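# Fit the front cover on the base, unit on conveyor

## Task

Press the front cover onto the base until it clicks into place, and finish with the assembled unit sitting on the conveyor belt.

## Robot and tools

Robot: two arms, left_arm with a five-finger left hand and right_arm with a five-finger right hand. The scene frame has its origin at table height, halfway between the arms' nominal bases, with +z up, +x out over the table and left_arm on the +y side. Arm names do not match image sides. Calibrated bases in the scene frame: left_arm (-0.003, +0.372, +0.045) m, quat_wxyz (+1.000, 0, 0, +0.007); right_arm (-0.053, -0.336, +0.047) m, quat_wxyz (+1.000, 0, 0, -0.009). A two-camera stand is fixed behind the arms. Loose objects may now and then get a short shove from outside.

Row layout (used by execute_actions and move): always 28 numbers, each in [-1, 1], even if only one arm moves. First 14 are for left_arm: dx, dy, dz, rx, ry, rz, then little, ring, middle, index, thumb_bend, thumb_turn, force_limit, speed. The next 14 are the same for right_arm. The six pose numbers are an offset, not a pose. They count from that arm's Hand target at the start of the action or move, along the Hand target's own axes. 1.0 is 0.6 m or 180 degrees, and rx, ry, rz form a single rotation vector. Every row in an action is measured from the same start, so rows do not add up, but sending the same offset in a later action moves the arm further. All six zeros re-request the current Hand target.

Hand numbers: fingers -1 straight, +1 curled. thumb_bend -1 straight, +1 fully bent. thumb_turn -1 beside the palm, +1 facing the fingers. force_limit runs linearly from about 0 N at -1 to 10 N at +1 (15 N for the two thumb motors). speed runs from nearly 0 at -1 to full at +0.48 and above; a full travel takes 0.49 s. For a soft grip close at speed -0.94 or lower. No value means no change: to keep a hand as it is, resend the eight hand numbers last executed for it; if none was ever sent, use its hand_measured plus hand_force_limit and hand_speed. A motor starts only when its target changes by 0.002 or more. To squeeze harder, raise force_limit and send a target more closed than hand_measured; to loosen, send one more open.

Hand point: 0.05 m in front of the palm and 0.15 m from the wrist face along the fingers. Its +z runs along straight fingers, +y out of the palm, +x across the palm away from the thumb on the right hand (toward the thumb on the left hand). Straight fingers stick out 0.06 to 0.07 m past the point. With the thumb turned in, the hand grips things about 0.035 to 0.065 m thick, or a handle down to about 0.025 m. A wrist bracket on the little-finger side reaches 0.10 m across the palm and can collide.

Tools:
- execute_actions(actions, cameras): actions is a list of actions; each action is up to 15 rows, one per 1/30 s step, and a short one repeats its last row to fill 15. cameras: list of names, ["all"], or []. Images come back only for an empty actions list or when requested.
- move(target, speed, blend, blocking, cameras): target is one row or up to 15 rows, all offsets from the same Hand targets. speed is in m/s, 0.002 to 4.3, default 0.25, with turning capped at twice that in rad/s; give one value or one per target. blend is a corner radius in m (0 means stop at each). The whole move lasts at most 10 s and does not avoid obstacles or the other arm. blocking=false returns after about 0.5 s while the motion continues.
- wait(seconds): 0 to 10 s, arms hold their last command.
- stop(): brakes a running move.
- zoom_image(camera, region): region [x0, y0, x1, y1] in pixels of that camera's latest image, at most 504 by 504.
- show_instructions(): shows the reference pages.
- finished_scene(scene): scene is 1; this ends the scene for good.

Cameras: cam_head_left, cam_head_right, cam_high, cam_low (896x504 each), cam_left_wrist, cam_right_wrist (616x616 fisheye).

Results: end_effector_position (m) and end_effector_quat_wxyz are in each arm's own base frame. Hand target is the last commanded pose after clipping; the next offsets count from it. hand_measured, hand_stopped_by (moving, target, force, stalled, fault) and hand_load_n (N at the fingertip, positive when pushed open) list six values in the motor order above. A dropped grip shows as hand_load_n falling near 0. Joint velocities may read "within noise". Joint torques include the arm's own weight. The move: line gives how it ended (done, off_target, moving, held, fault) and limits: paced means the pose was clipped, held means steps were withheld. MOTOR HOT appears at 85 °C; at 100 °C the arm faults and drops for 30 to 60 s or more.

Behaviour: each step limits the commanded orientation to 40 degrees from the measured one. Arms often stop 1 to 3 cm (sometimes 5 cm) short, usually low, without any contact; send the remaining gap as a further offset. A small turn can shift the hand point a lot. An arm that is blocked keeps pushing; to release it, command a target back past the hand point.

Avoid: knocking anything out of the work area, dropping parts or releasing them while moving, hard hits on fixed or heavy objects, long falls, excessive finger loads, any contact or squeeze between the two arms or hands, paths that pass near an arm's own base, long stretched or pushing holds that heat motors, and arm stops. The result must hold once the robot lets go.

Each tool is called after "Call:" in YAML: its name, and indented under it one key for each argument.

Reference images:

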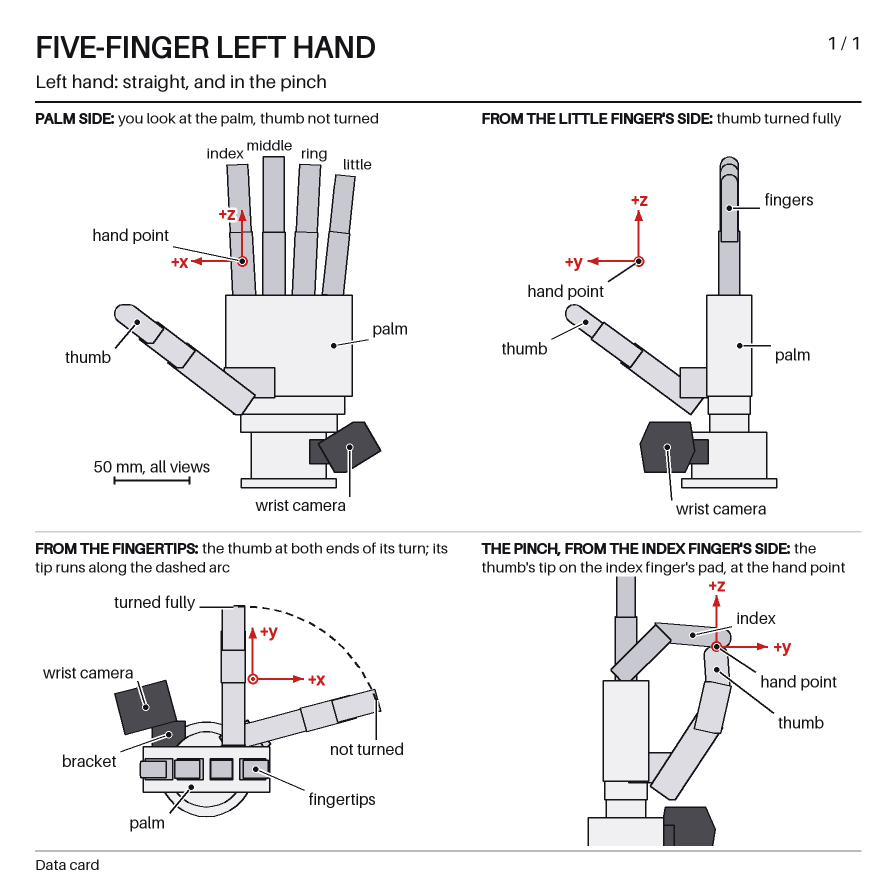

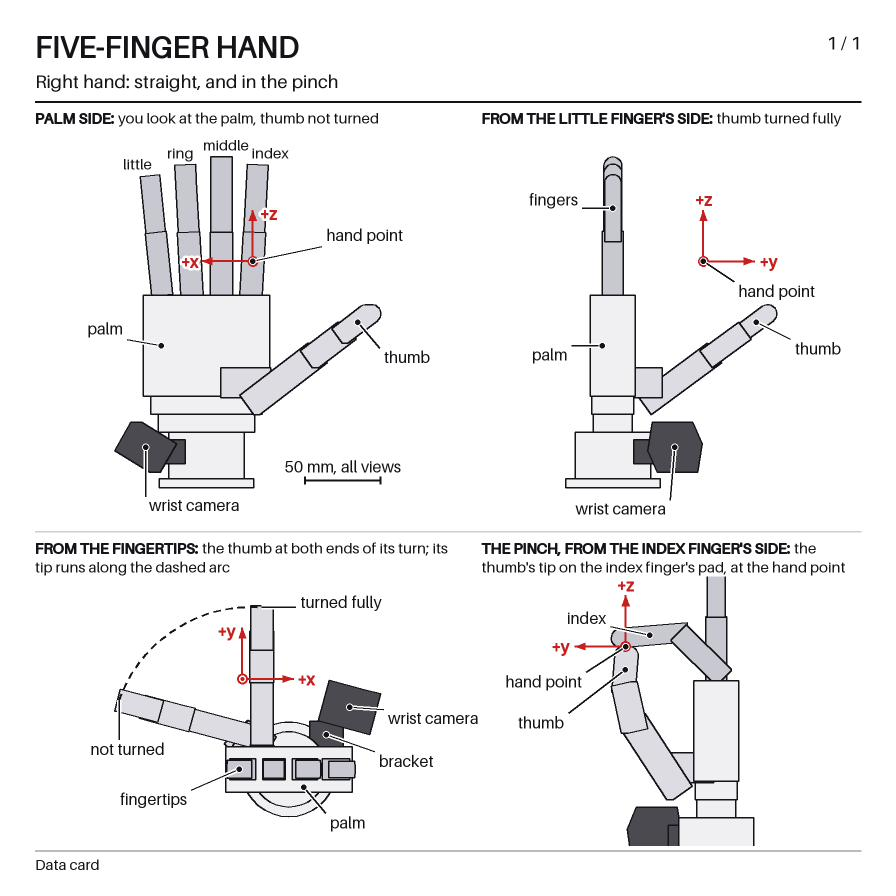

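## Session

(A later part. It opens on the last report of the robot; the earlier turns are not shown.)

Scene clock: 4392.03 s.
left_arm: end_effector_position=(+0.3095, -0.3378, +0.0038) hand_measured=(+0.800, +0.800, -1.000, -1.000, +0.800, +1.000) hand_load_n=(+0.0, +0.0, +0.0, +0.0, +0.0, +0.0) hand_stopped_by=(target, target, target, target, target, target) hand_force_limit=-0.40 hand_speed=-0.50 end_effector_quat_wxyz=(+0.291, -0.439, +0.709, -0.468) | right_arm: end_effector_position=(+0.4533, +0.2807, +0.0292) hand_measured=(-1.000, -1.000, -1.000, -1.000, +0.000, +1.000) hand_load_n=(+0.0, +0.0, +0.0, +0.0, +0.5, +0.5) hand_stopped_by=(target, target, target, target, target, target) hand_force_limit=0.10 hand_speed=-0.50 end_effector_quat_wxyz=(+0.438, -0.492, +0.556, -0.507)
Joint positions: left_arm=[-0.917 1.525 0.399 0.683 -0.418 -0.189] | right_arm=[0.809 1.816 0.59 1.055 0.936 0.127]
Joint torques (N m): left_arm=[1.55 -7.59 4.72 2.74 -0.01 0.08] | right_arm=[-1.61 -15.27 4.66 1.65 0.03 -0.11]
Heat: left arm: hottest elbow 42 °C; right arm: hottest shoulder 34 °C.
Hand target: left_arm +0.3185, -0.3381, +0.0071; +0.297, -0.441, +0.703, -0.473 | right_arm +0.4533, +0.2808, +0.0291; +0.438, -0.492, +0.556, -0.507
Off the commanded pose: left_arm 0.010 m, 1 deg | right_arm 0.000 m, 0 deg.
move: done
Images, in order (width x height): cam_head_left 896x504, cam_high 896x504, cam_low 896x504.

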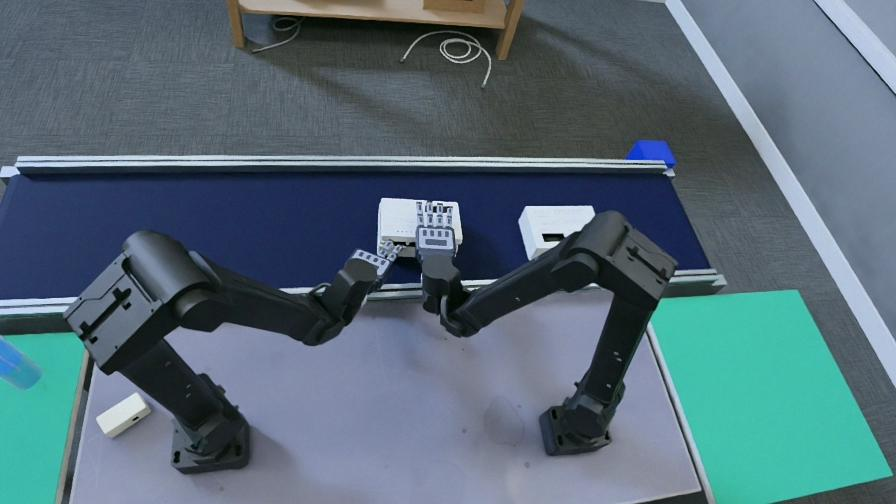

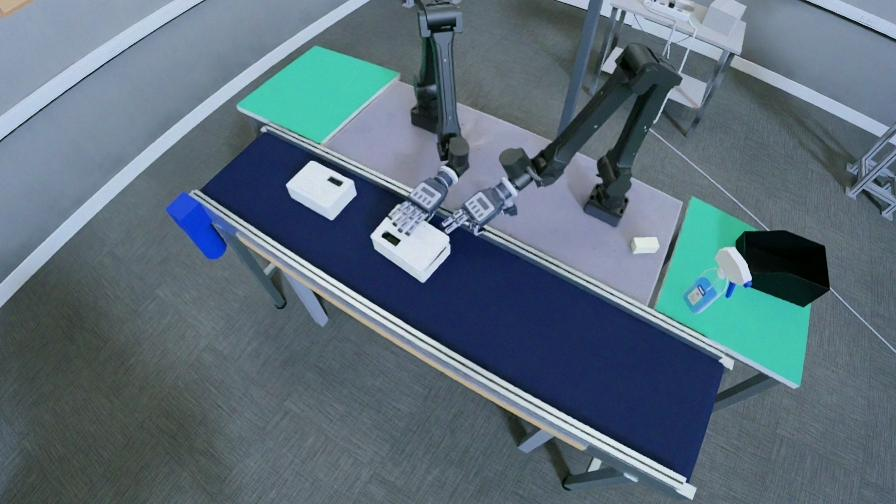

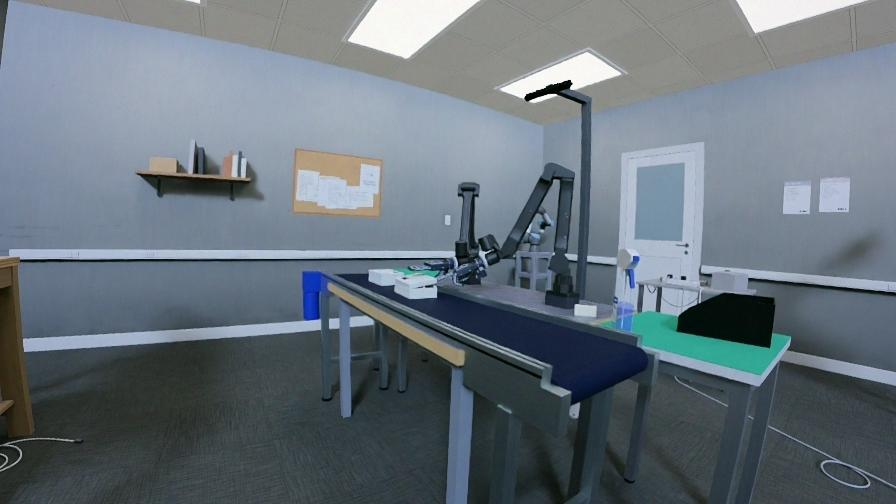

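Call:
move:
  target: [0,0,0,0,0,0,0.8,0.8,-1,-1,0.8,1,-0.4,-0.5,0.0088,0.0019,-0.0662,0,0,0,-1,-1,-1,-1,0,1,0.1,-0.5]
  speed: 0.3
  cameras: ["cam_low","cam_right_wrist","cam_high","cam_head_left","cam_head_right"]

Call:
zoom_image:
  camera: "cam_right_wrist"
  region: [240, 140, 460, 400]

Call:
zoom_image:
  camera: "cam_low"
  region: [390, 268, 442, 304]

Call:
zoom_image:
  camera: "cam_head_left"
  region: [360, 180, 480, 280]

Call:
zoom_image:
  camera: "cam_high"
  region: [365, 200, 455, 285]

Scene clock: 4405.63 s.
left_arm: end_effector_position=(+0.3092, -0.3373, +0.0018) hand_measured=(+0.800, +0.800, -1.000, -1.000, +0.800, +1.000) hand_load_n=(+0.0, +0.0, -0.5, +0.0, +0.5, +0.0) hand_stopped_by=(target, target, target, target, target, target) hand_force_limit=-0.40 hand_speed=-0.50 end_effector_quat_wxyz=(+0.291, -0.439, +0.711, -0.466) | right_arm: end_effector_position=(+0.4143, +0.2770, +0.0255) hand_measured=(-1.000, -1.000, -1.000, -1.000, +0.000, +1.000) hand_load_n=(+0.0, +0.0, +0.0, -0.5, +0.0, +0.0) hand_stopped_by=(target, target, target, target, target, target) hand_force_limit=0.10 hand_speed=-0.50 end_effector_quat_wxyz=(+0.429, -0.499, +0.553, -0.511)
Joint positions: left_arm=[-0.917 1.529 0.399 0.683 -0.417 -0.188] | right_arm=[0.883 1.779 0.517 1.055 1.012 0.14]
Joint torques (N m): left_arm=[1.73 -8.23 4.79 2.76 -0.04 0.1] | right_arm=[-0.97 -15.03 4.18 1.63 0.25 0.07]
Heat: left arm: hottest elbow 42 °C; right arm: hottest shoulder 34 °C.
Hand target: left_arm +0.3185, -0.3381, +0.0073; +0.297, -0.441, +0.703, -0.473 | right_arm +0.4133, +0.2809, +0.0321; +0.439, -0.492, +0.556, -0.507
Off the commanded pose: left_arm 0.011 m, 1 deg | right_arm 0.008 m, 1 deg.
move: off_target (left_arm)
Images, in order (width x height): cam_head_left 896x504, cam_head_right 896x504, cam_high 896x504, cam_low 896x504, cam_right_wrist 616x616.

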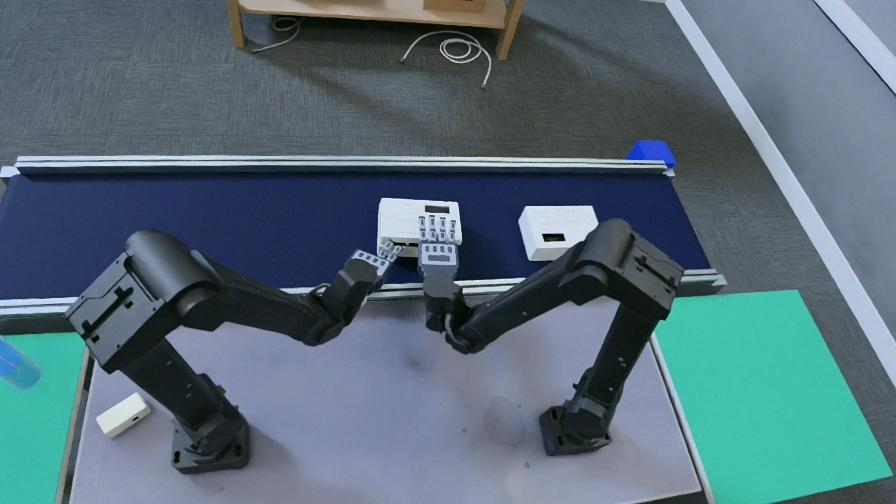

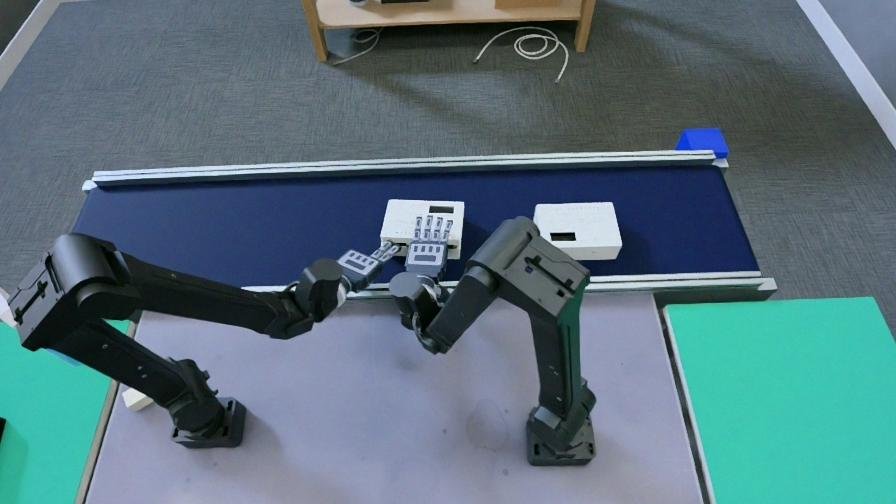

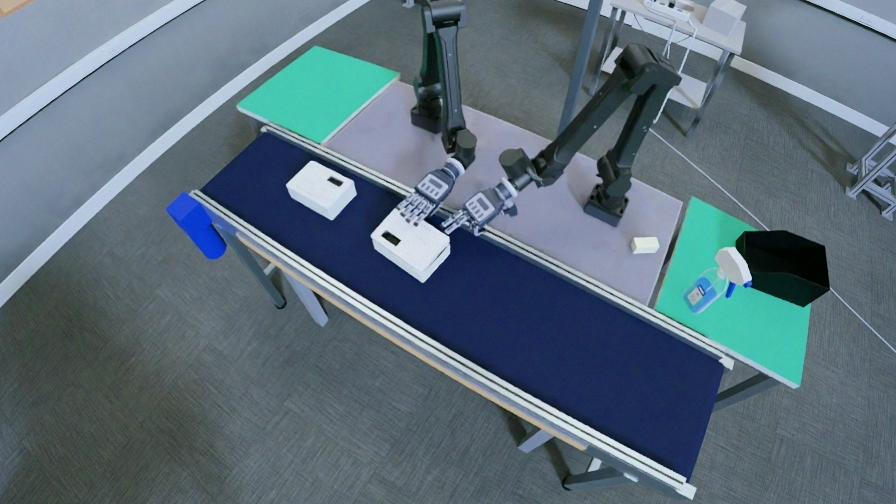

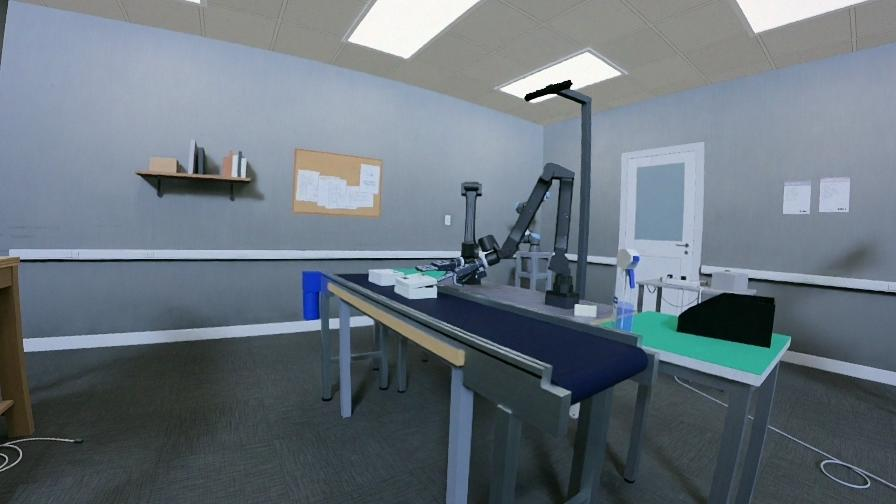

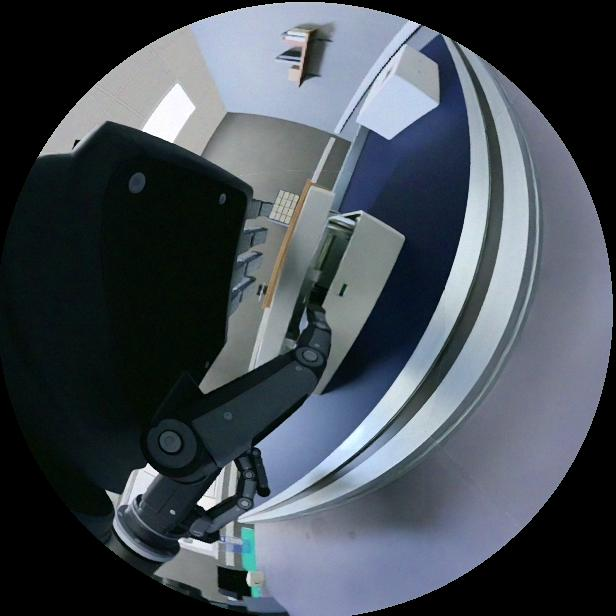

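Scaled by 1.938 from the camera's 616x616 image, which has a finer 880x880 frame.

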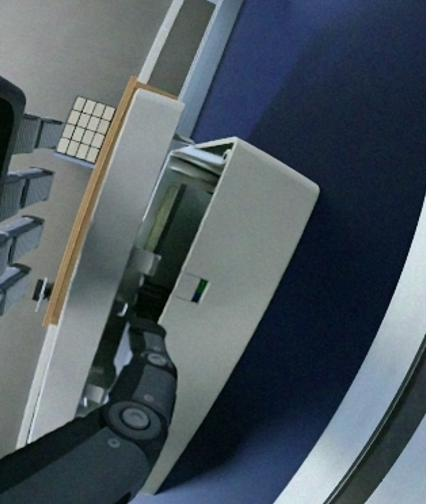

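Scaled by 9.692 from the camera's 896x504 image, which has a finer 1280x720 frame.

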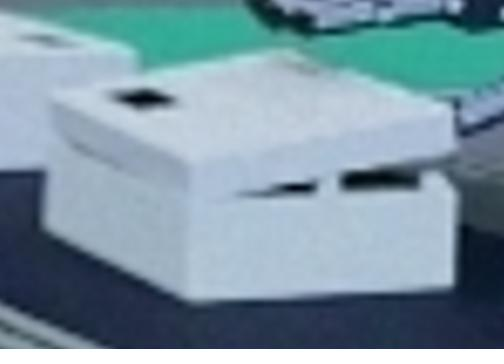

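Scaled by 4.200 from the camera's 896x504 image, which has a finer 1280x720 frame.

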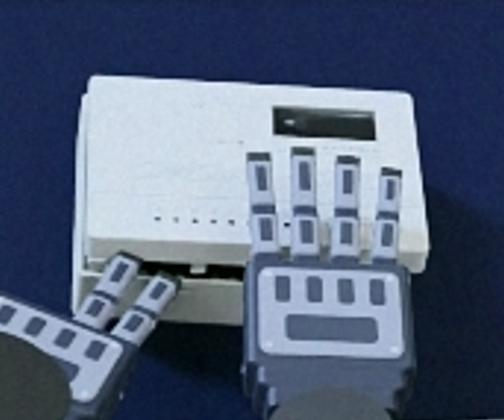

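Scaled by 5.600 from the camera's 896x504 image, which has a finer 1280x720 frame.

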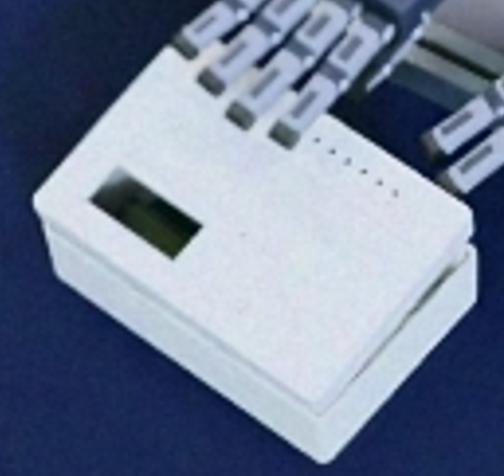

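Call:
move:
  target: [0.0182,0.0141,-0.0348,0,0,0,0.8,0.8,-1,-1,0.8,1,-0.4,-0.5,0,0,0,0,0,0,-1,-1,-1,-1,0,1,0.1,-0.5]
  speed: 0.3
  cameras: ["cam_low","cam_right_wrist","cam_high","cam_head_left","cam_head_right"]

Call:
zoom_image:
  camera: "cam_right_wrist"
  region: [240, 140, 460, 400]

Call:
zoom_image:
  camera: "cam_low"
  region: [390, 268, 442, 304]

Call:
zoom_image:
  camera: "cam_head_left"
  region: [360, 180, 480, 280]

Call:
zoom_image:
  camera: "cam_high"
  region: [365, 200, 455, 285]

Scene clock: 4424.73 s.
left_arm: end_effector_position=(+0.2944, -0.3340, -0.0007) hand_measured=(+0.800, +0.800, -1.000, -1.000, +0.800, +1.000) hand_load_n=(+0.0, +0.0, +0.0, +0.0, +0.0, +0.0) hand_stopped_by=(target, target, target, target, target, target) hand_force_limit=-0.40 hand_speed=-0.50 end_effector_quat_wxyz=(+0.299, -0.440, +0.710, -0.462) | right_arm: end_effector_position=(+0.4143, +0.2770, +0.0255) hand_measured=(-1.000, -1.000, -1.000, -1.000, +0.000, +1.000) hand_load_n=(+0.0, +0.0, +0.0, +0.0, +0.0, +0.0) hand_stopped_by=(target, target, target, target, target, target) hand_force_limit=0.10 hand_speed=-0.50 end_effector_quat_wxyz=(+0.429, -0.499, +0.553, -0.511)
Joint positions: left_arm=[-0.963 1.516 0.373 0.683 -0.475 -0.203] | right_arm=[0.883 1.779 0.517 1.055 1.012 0.14]
Joint torques (N m): left_arm=[-0.09 -9 3.88 2.37 -0.15 -0.1] | right_arm=[-0.97 -15.38 4.12 1.62 0.25 0.02]
Heat: left arm: hottest elbow 41 °C; right arm: hottest shoulder 34 °C.
Hand target: left_arm +0.2935, -0.3381, +0.0072; +0.297, -0.441, +0.703, -0.473 | right_arm +0.4133, +0.2809, +0.0321; +0.439, -0.492, +0.556, -0.507
Off the commanded pose: left_arm 0.009 m, 2 deg | right_arm 0.008 m, 1 deg.
move: done
Images, in order (width x height): cam_head_left 896x504, cam_head_right 896x504, cam_high 896x504, cam_low 896x504, cam_right_wrist 616x616.

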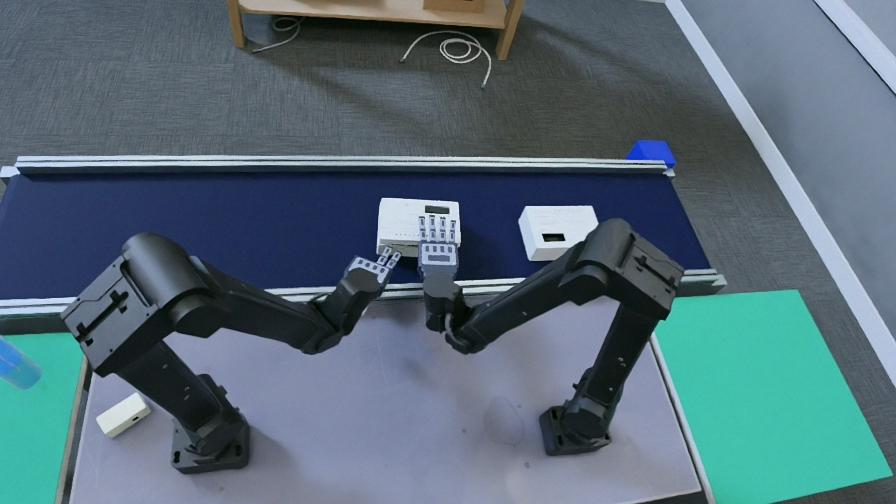

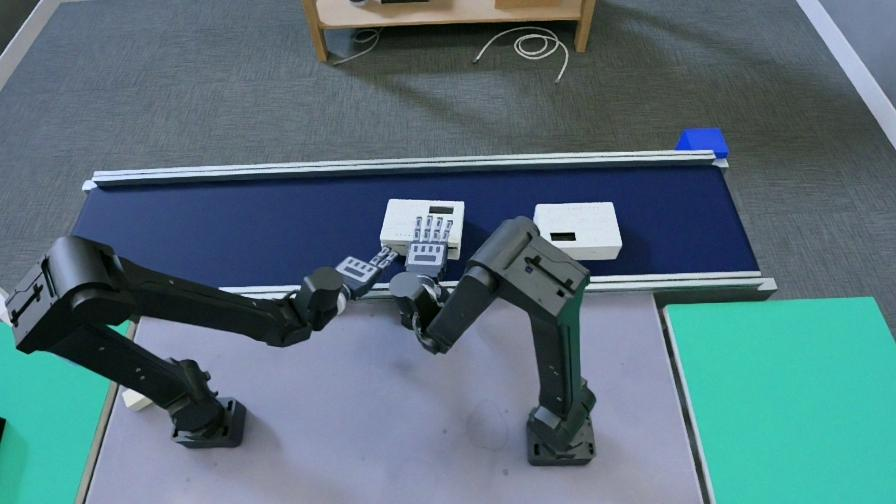

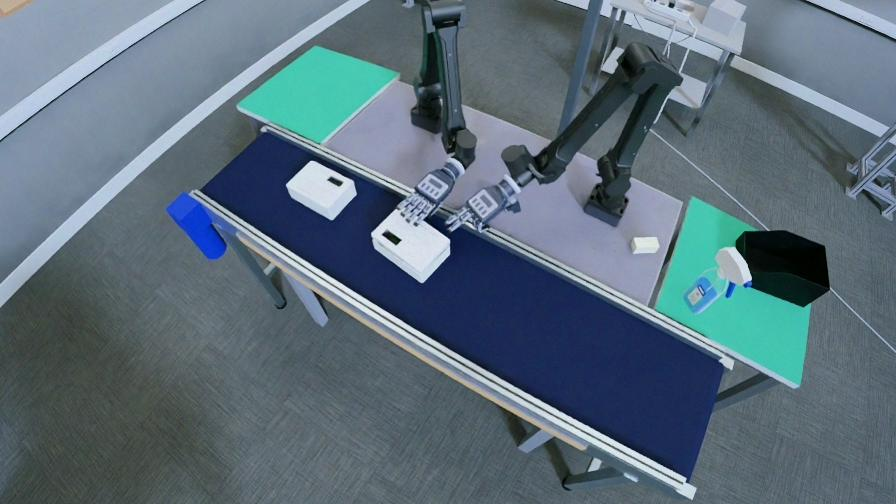

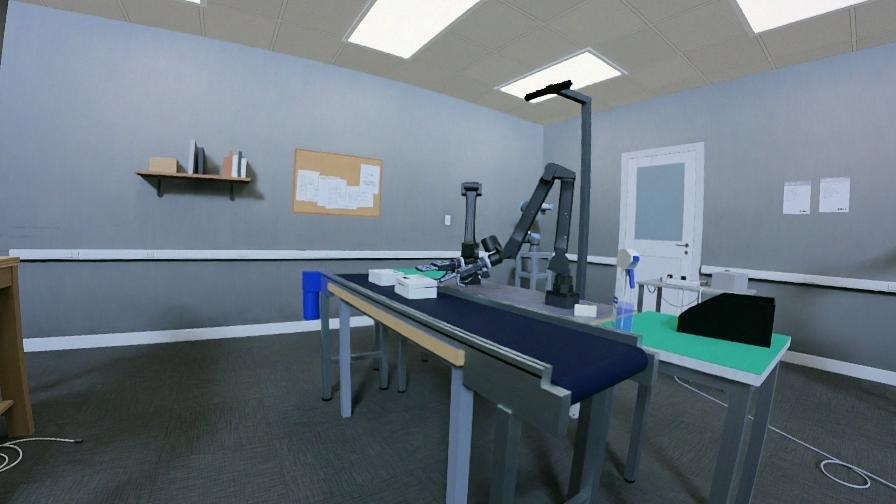

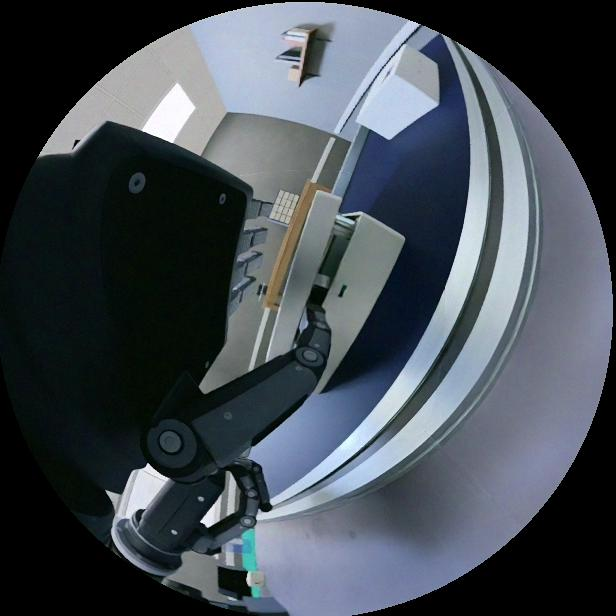

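Scaled by 1.938 from the camera's 616x616 image, which has a finer 880x880 frame.

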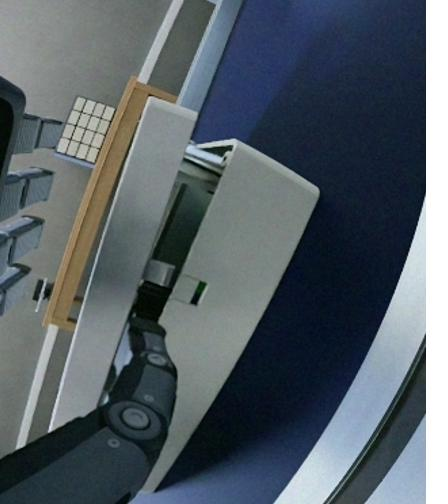

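Scaled by 9.692 from the camera's 896x504 image, which has a finer 1280x720 frame.

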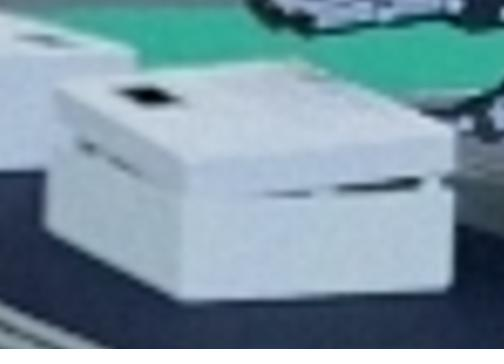

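Scaled by 4.200 from the camera's 896x504 image, which has a finer 1280x720 frame.

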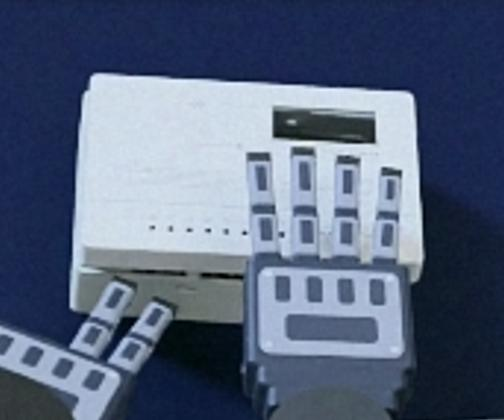

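Scaled by 5.600 from the camera's 896x504 image, which has a finer 1280x720 frame.

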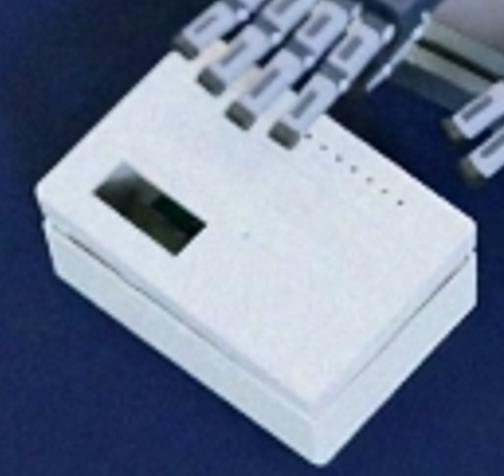

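Call:
zoom_image:
  camera: "cam_right_wrist"
  region: [280, 180, 400, 320]

Scaled by 3.600 from the camera's 616x616 image, which has a finer 880x880 frame.

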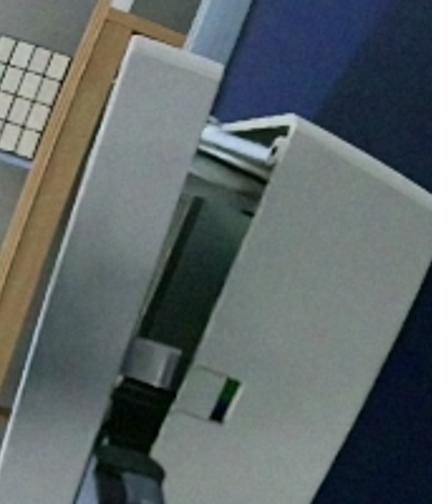

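Call:
move:
  target:
    - [0.0145,0.0113,-0.0278,0,0,0,0.8,0.8,-1,-1,0.8,1,-0.4,-0.5,0.0088,0.0069,-0.0655,0,0,0,-1,-1,-1,-1,0,1,0.1,-0.5]
    - [0,-0.15,-0.06,0,0,0,0.8,0.8,-1,-1,0.8,1,-0.4,-0.5,0.02,-0.11,-0.08,0,0,0,-1,-1,-1,-1,0,1,0.1,-0.5]
  speed: 0.2
  blend: 0.02
  cameras: ["cam_low","cam_right_wrist","cam_high","cam_head_left","cam_head_right"]

Call:
zoom_image:
  camera: "cam_right_wrist"
  region: [280, 180, 440, 400]

Call:
zoom_image:
  camera: "cam_low"
  region: [390, 268, 442, 304]

Call:
zoom_image:
  camera: "cam_head_left"
  region: [360, 180, 480, 280]

Call:
zoom_image:
  camera: "cam_head_right"
  region: [360, 180, 480, 280]

Call:
zoom_image:
  camera: "cam_high"
  region: [365, 200, 455, 285]

Scene clock: 4448.87 s.
left_arm: end_effector_position=(+0.2809, -0.3258, +0.0854) hand_measured=(+0.800, +0.800, -1.000, -1.000, +0.800, +1.000) hand_load_n=(+0.0, +0.0, +0.0, +0.0, +0.0, +0.0) hand_stopped_by=(target, target, target, target, target, target) hand_force_limit=-0.40 hand_speed=-0.50 end_effector_quat_wxyz=(+0.294, -0.441, +0.712, -0.461) | right_arm: end_effector_position=(+0.3687, +0.2688, +0.0979) hand_measured=(-1.000, -1.000, -1.000, -1.000, +0.000, +1.000) hand_load_n=(+0.0, +0.0, +0.0, +0.0, +0.0, +0.0) hand_stopped_by=(target, target, target, target, target, target) hand_force_limit=0.10 hand_speed=-0.50 end_effector_quat_wxyz=(+0.433, -0.497, +0.552, -0.511)
Joint positions: left_arm=[-0.978 1.139 0.424 0.245 -0.48 -0.219] | right_arm=[0.977 1.436 0.447 0.758 1.101 0.178]
Joint torques (N m): left_arm=[1.26 -5.48 9.29 1.65 0.04 0.09] | right_arm=[-1.2 -10.7 8.05 0.94 0.21 0.01]
Heat: left arm: hottest elbow 41 °C; right arm: hottest shoulder 34 °C.
Hand target: left_arm +0.2939, -0.3383, +0.1043; +0.297, -0.441, +0.703, -0.473 | right_arm +0.3712, +0.2753, +0.1027; +0.439, -0.492, +0.556, -0.507
Off the commanded pose: left_arm 0.026 m, 2 deg | right_arm 0.008 m, 1 deg.
move: off_target (left_arm); blend cut to 0.0199 m at target 1
Images, in order (width x height): cam_head_left 896x504, cam_head_right 896x504, cam_high 896x504, cam_low 896x504, cam_right_wrist 616x616.

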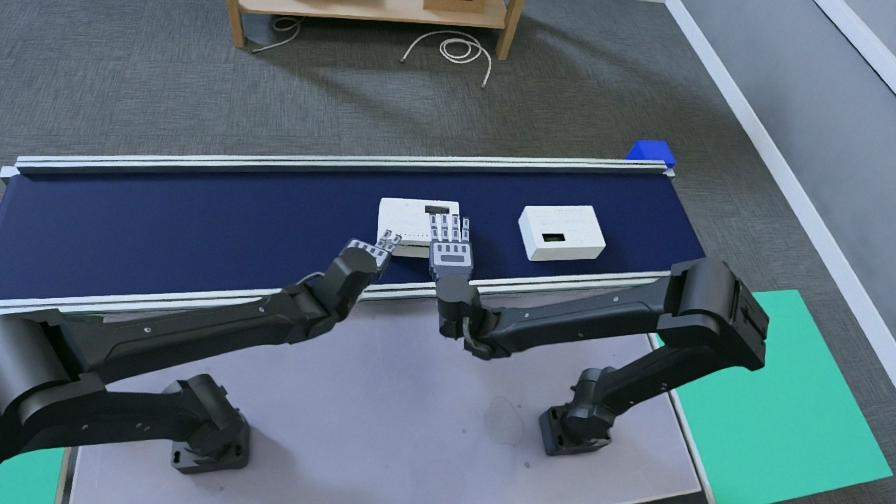

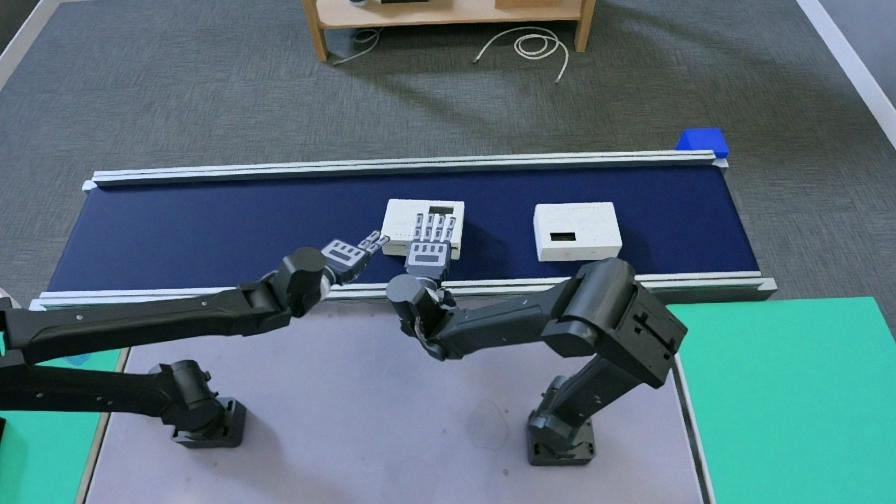

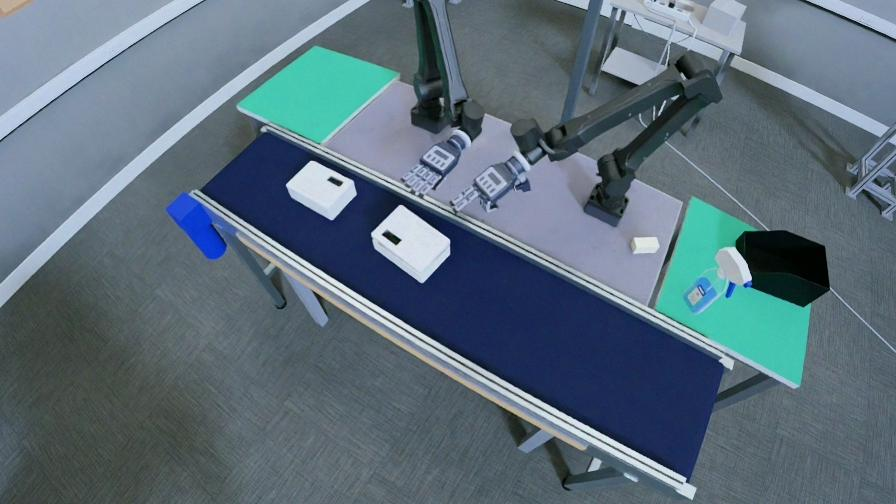

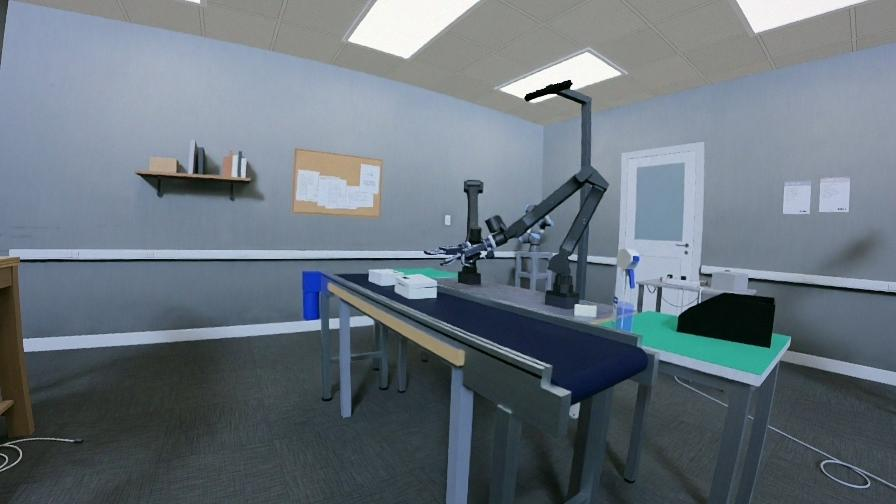

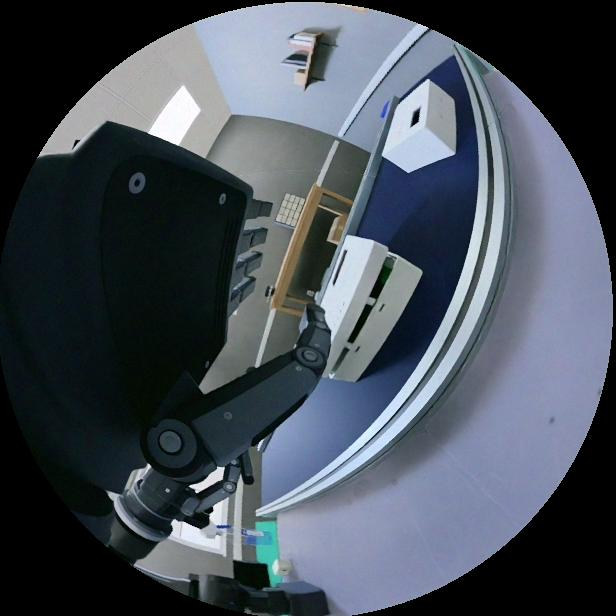

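Scaled by 2.291 from the camera's 616x616 image, which has a finer 880x880 frame.

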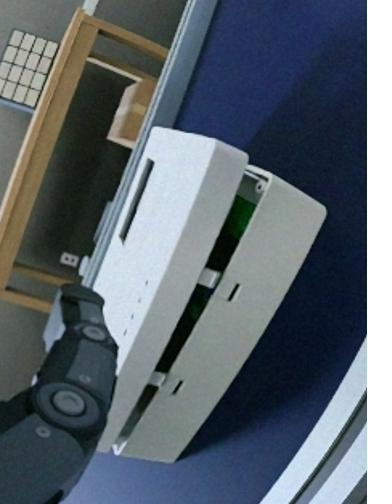

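Scaled by 9.692 from the camera's 896x504 image, which has a finer 1280x720 frame.

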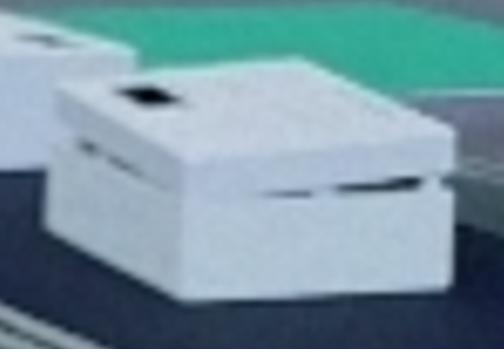

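Scaled by 4.200 from the camera's 896x504 image, which has a finer 1280x720 frame.

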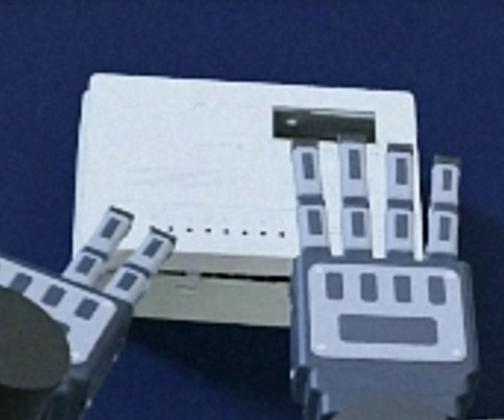

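Scaled by 4.200 from the camera's 896x504 image, which has a finer 1280x720 frame.

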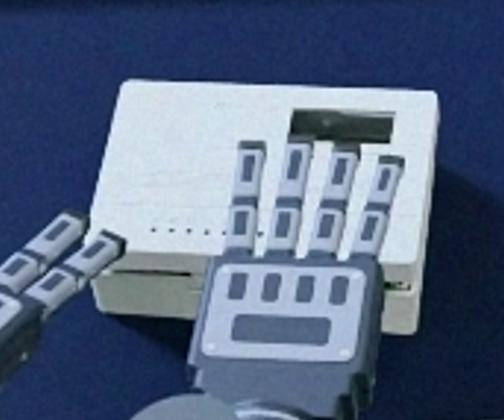

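Scaled by 5.600 from the camera's 896x504 image, which has a finer 1280x720 frame.

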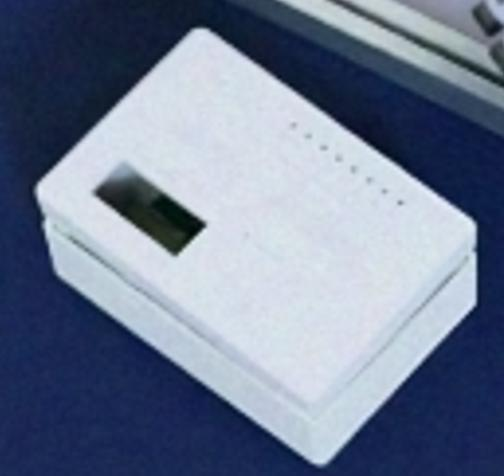

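Call:
zoom_image:
  camera: "cam_right_wrist"
  region: [320, 230, 430, 390]

Call:
zoom_image:
  camera: "cam_right_wrist"
  region: [350, 280, 400, 330]

Scaled by 3.150 from the camera's 616x616 image, which has a finer 880x880 frame.

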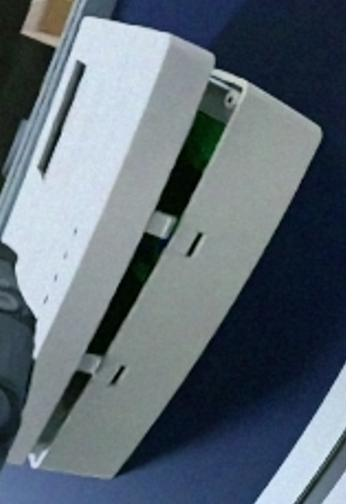

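Scaled by 10.080 from the camera's 616x616 image, which has a finer 880x880 frame.

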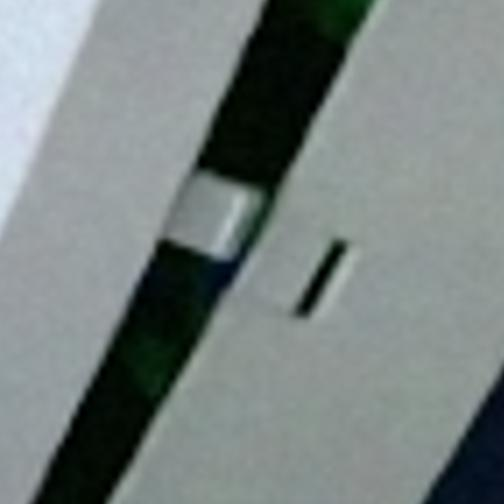

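Call:
zoom_image:
  camera: "cam_right_wrist"
  region: [325, 325, 375, 375]

Call:
zoom_image:
  camera: "cam_right_wrist"
  region: [370, 230, 420, 280]

Call:
zoom_image:
  camera: "cam_low"
  region: [392, 270, 418, 300]

Scaled by 10.080 from the camera's 616x616 image, which has a finer 880x880 frame.

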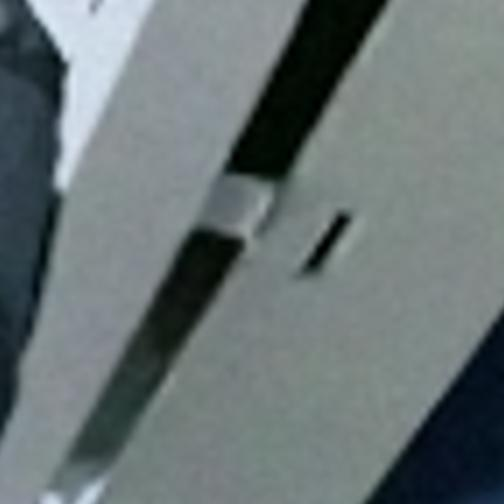

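Scaled by 10.080 from the camera's 616x616 image, which has a finer 880x880 frame.

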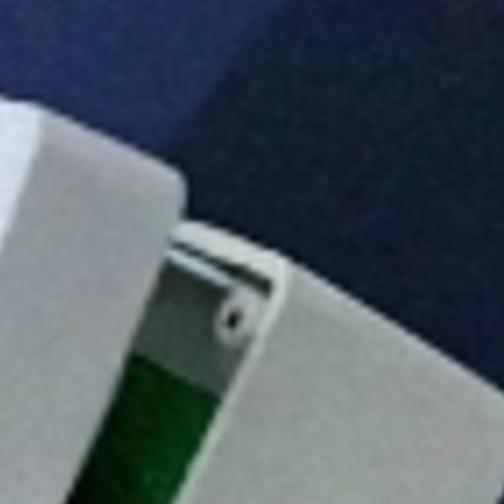

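Scaled by 16.800 from the camera's 896x504 image, which has a finer 1280x720 frame.

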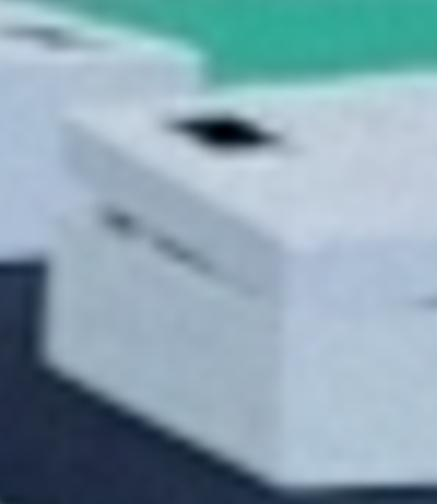

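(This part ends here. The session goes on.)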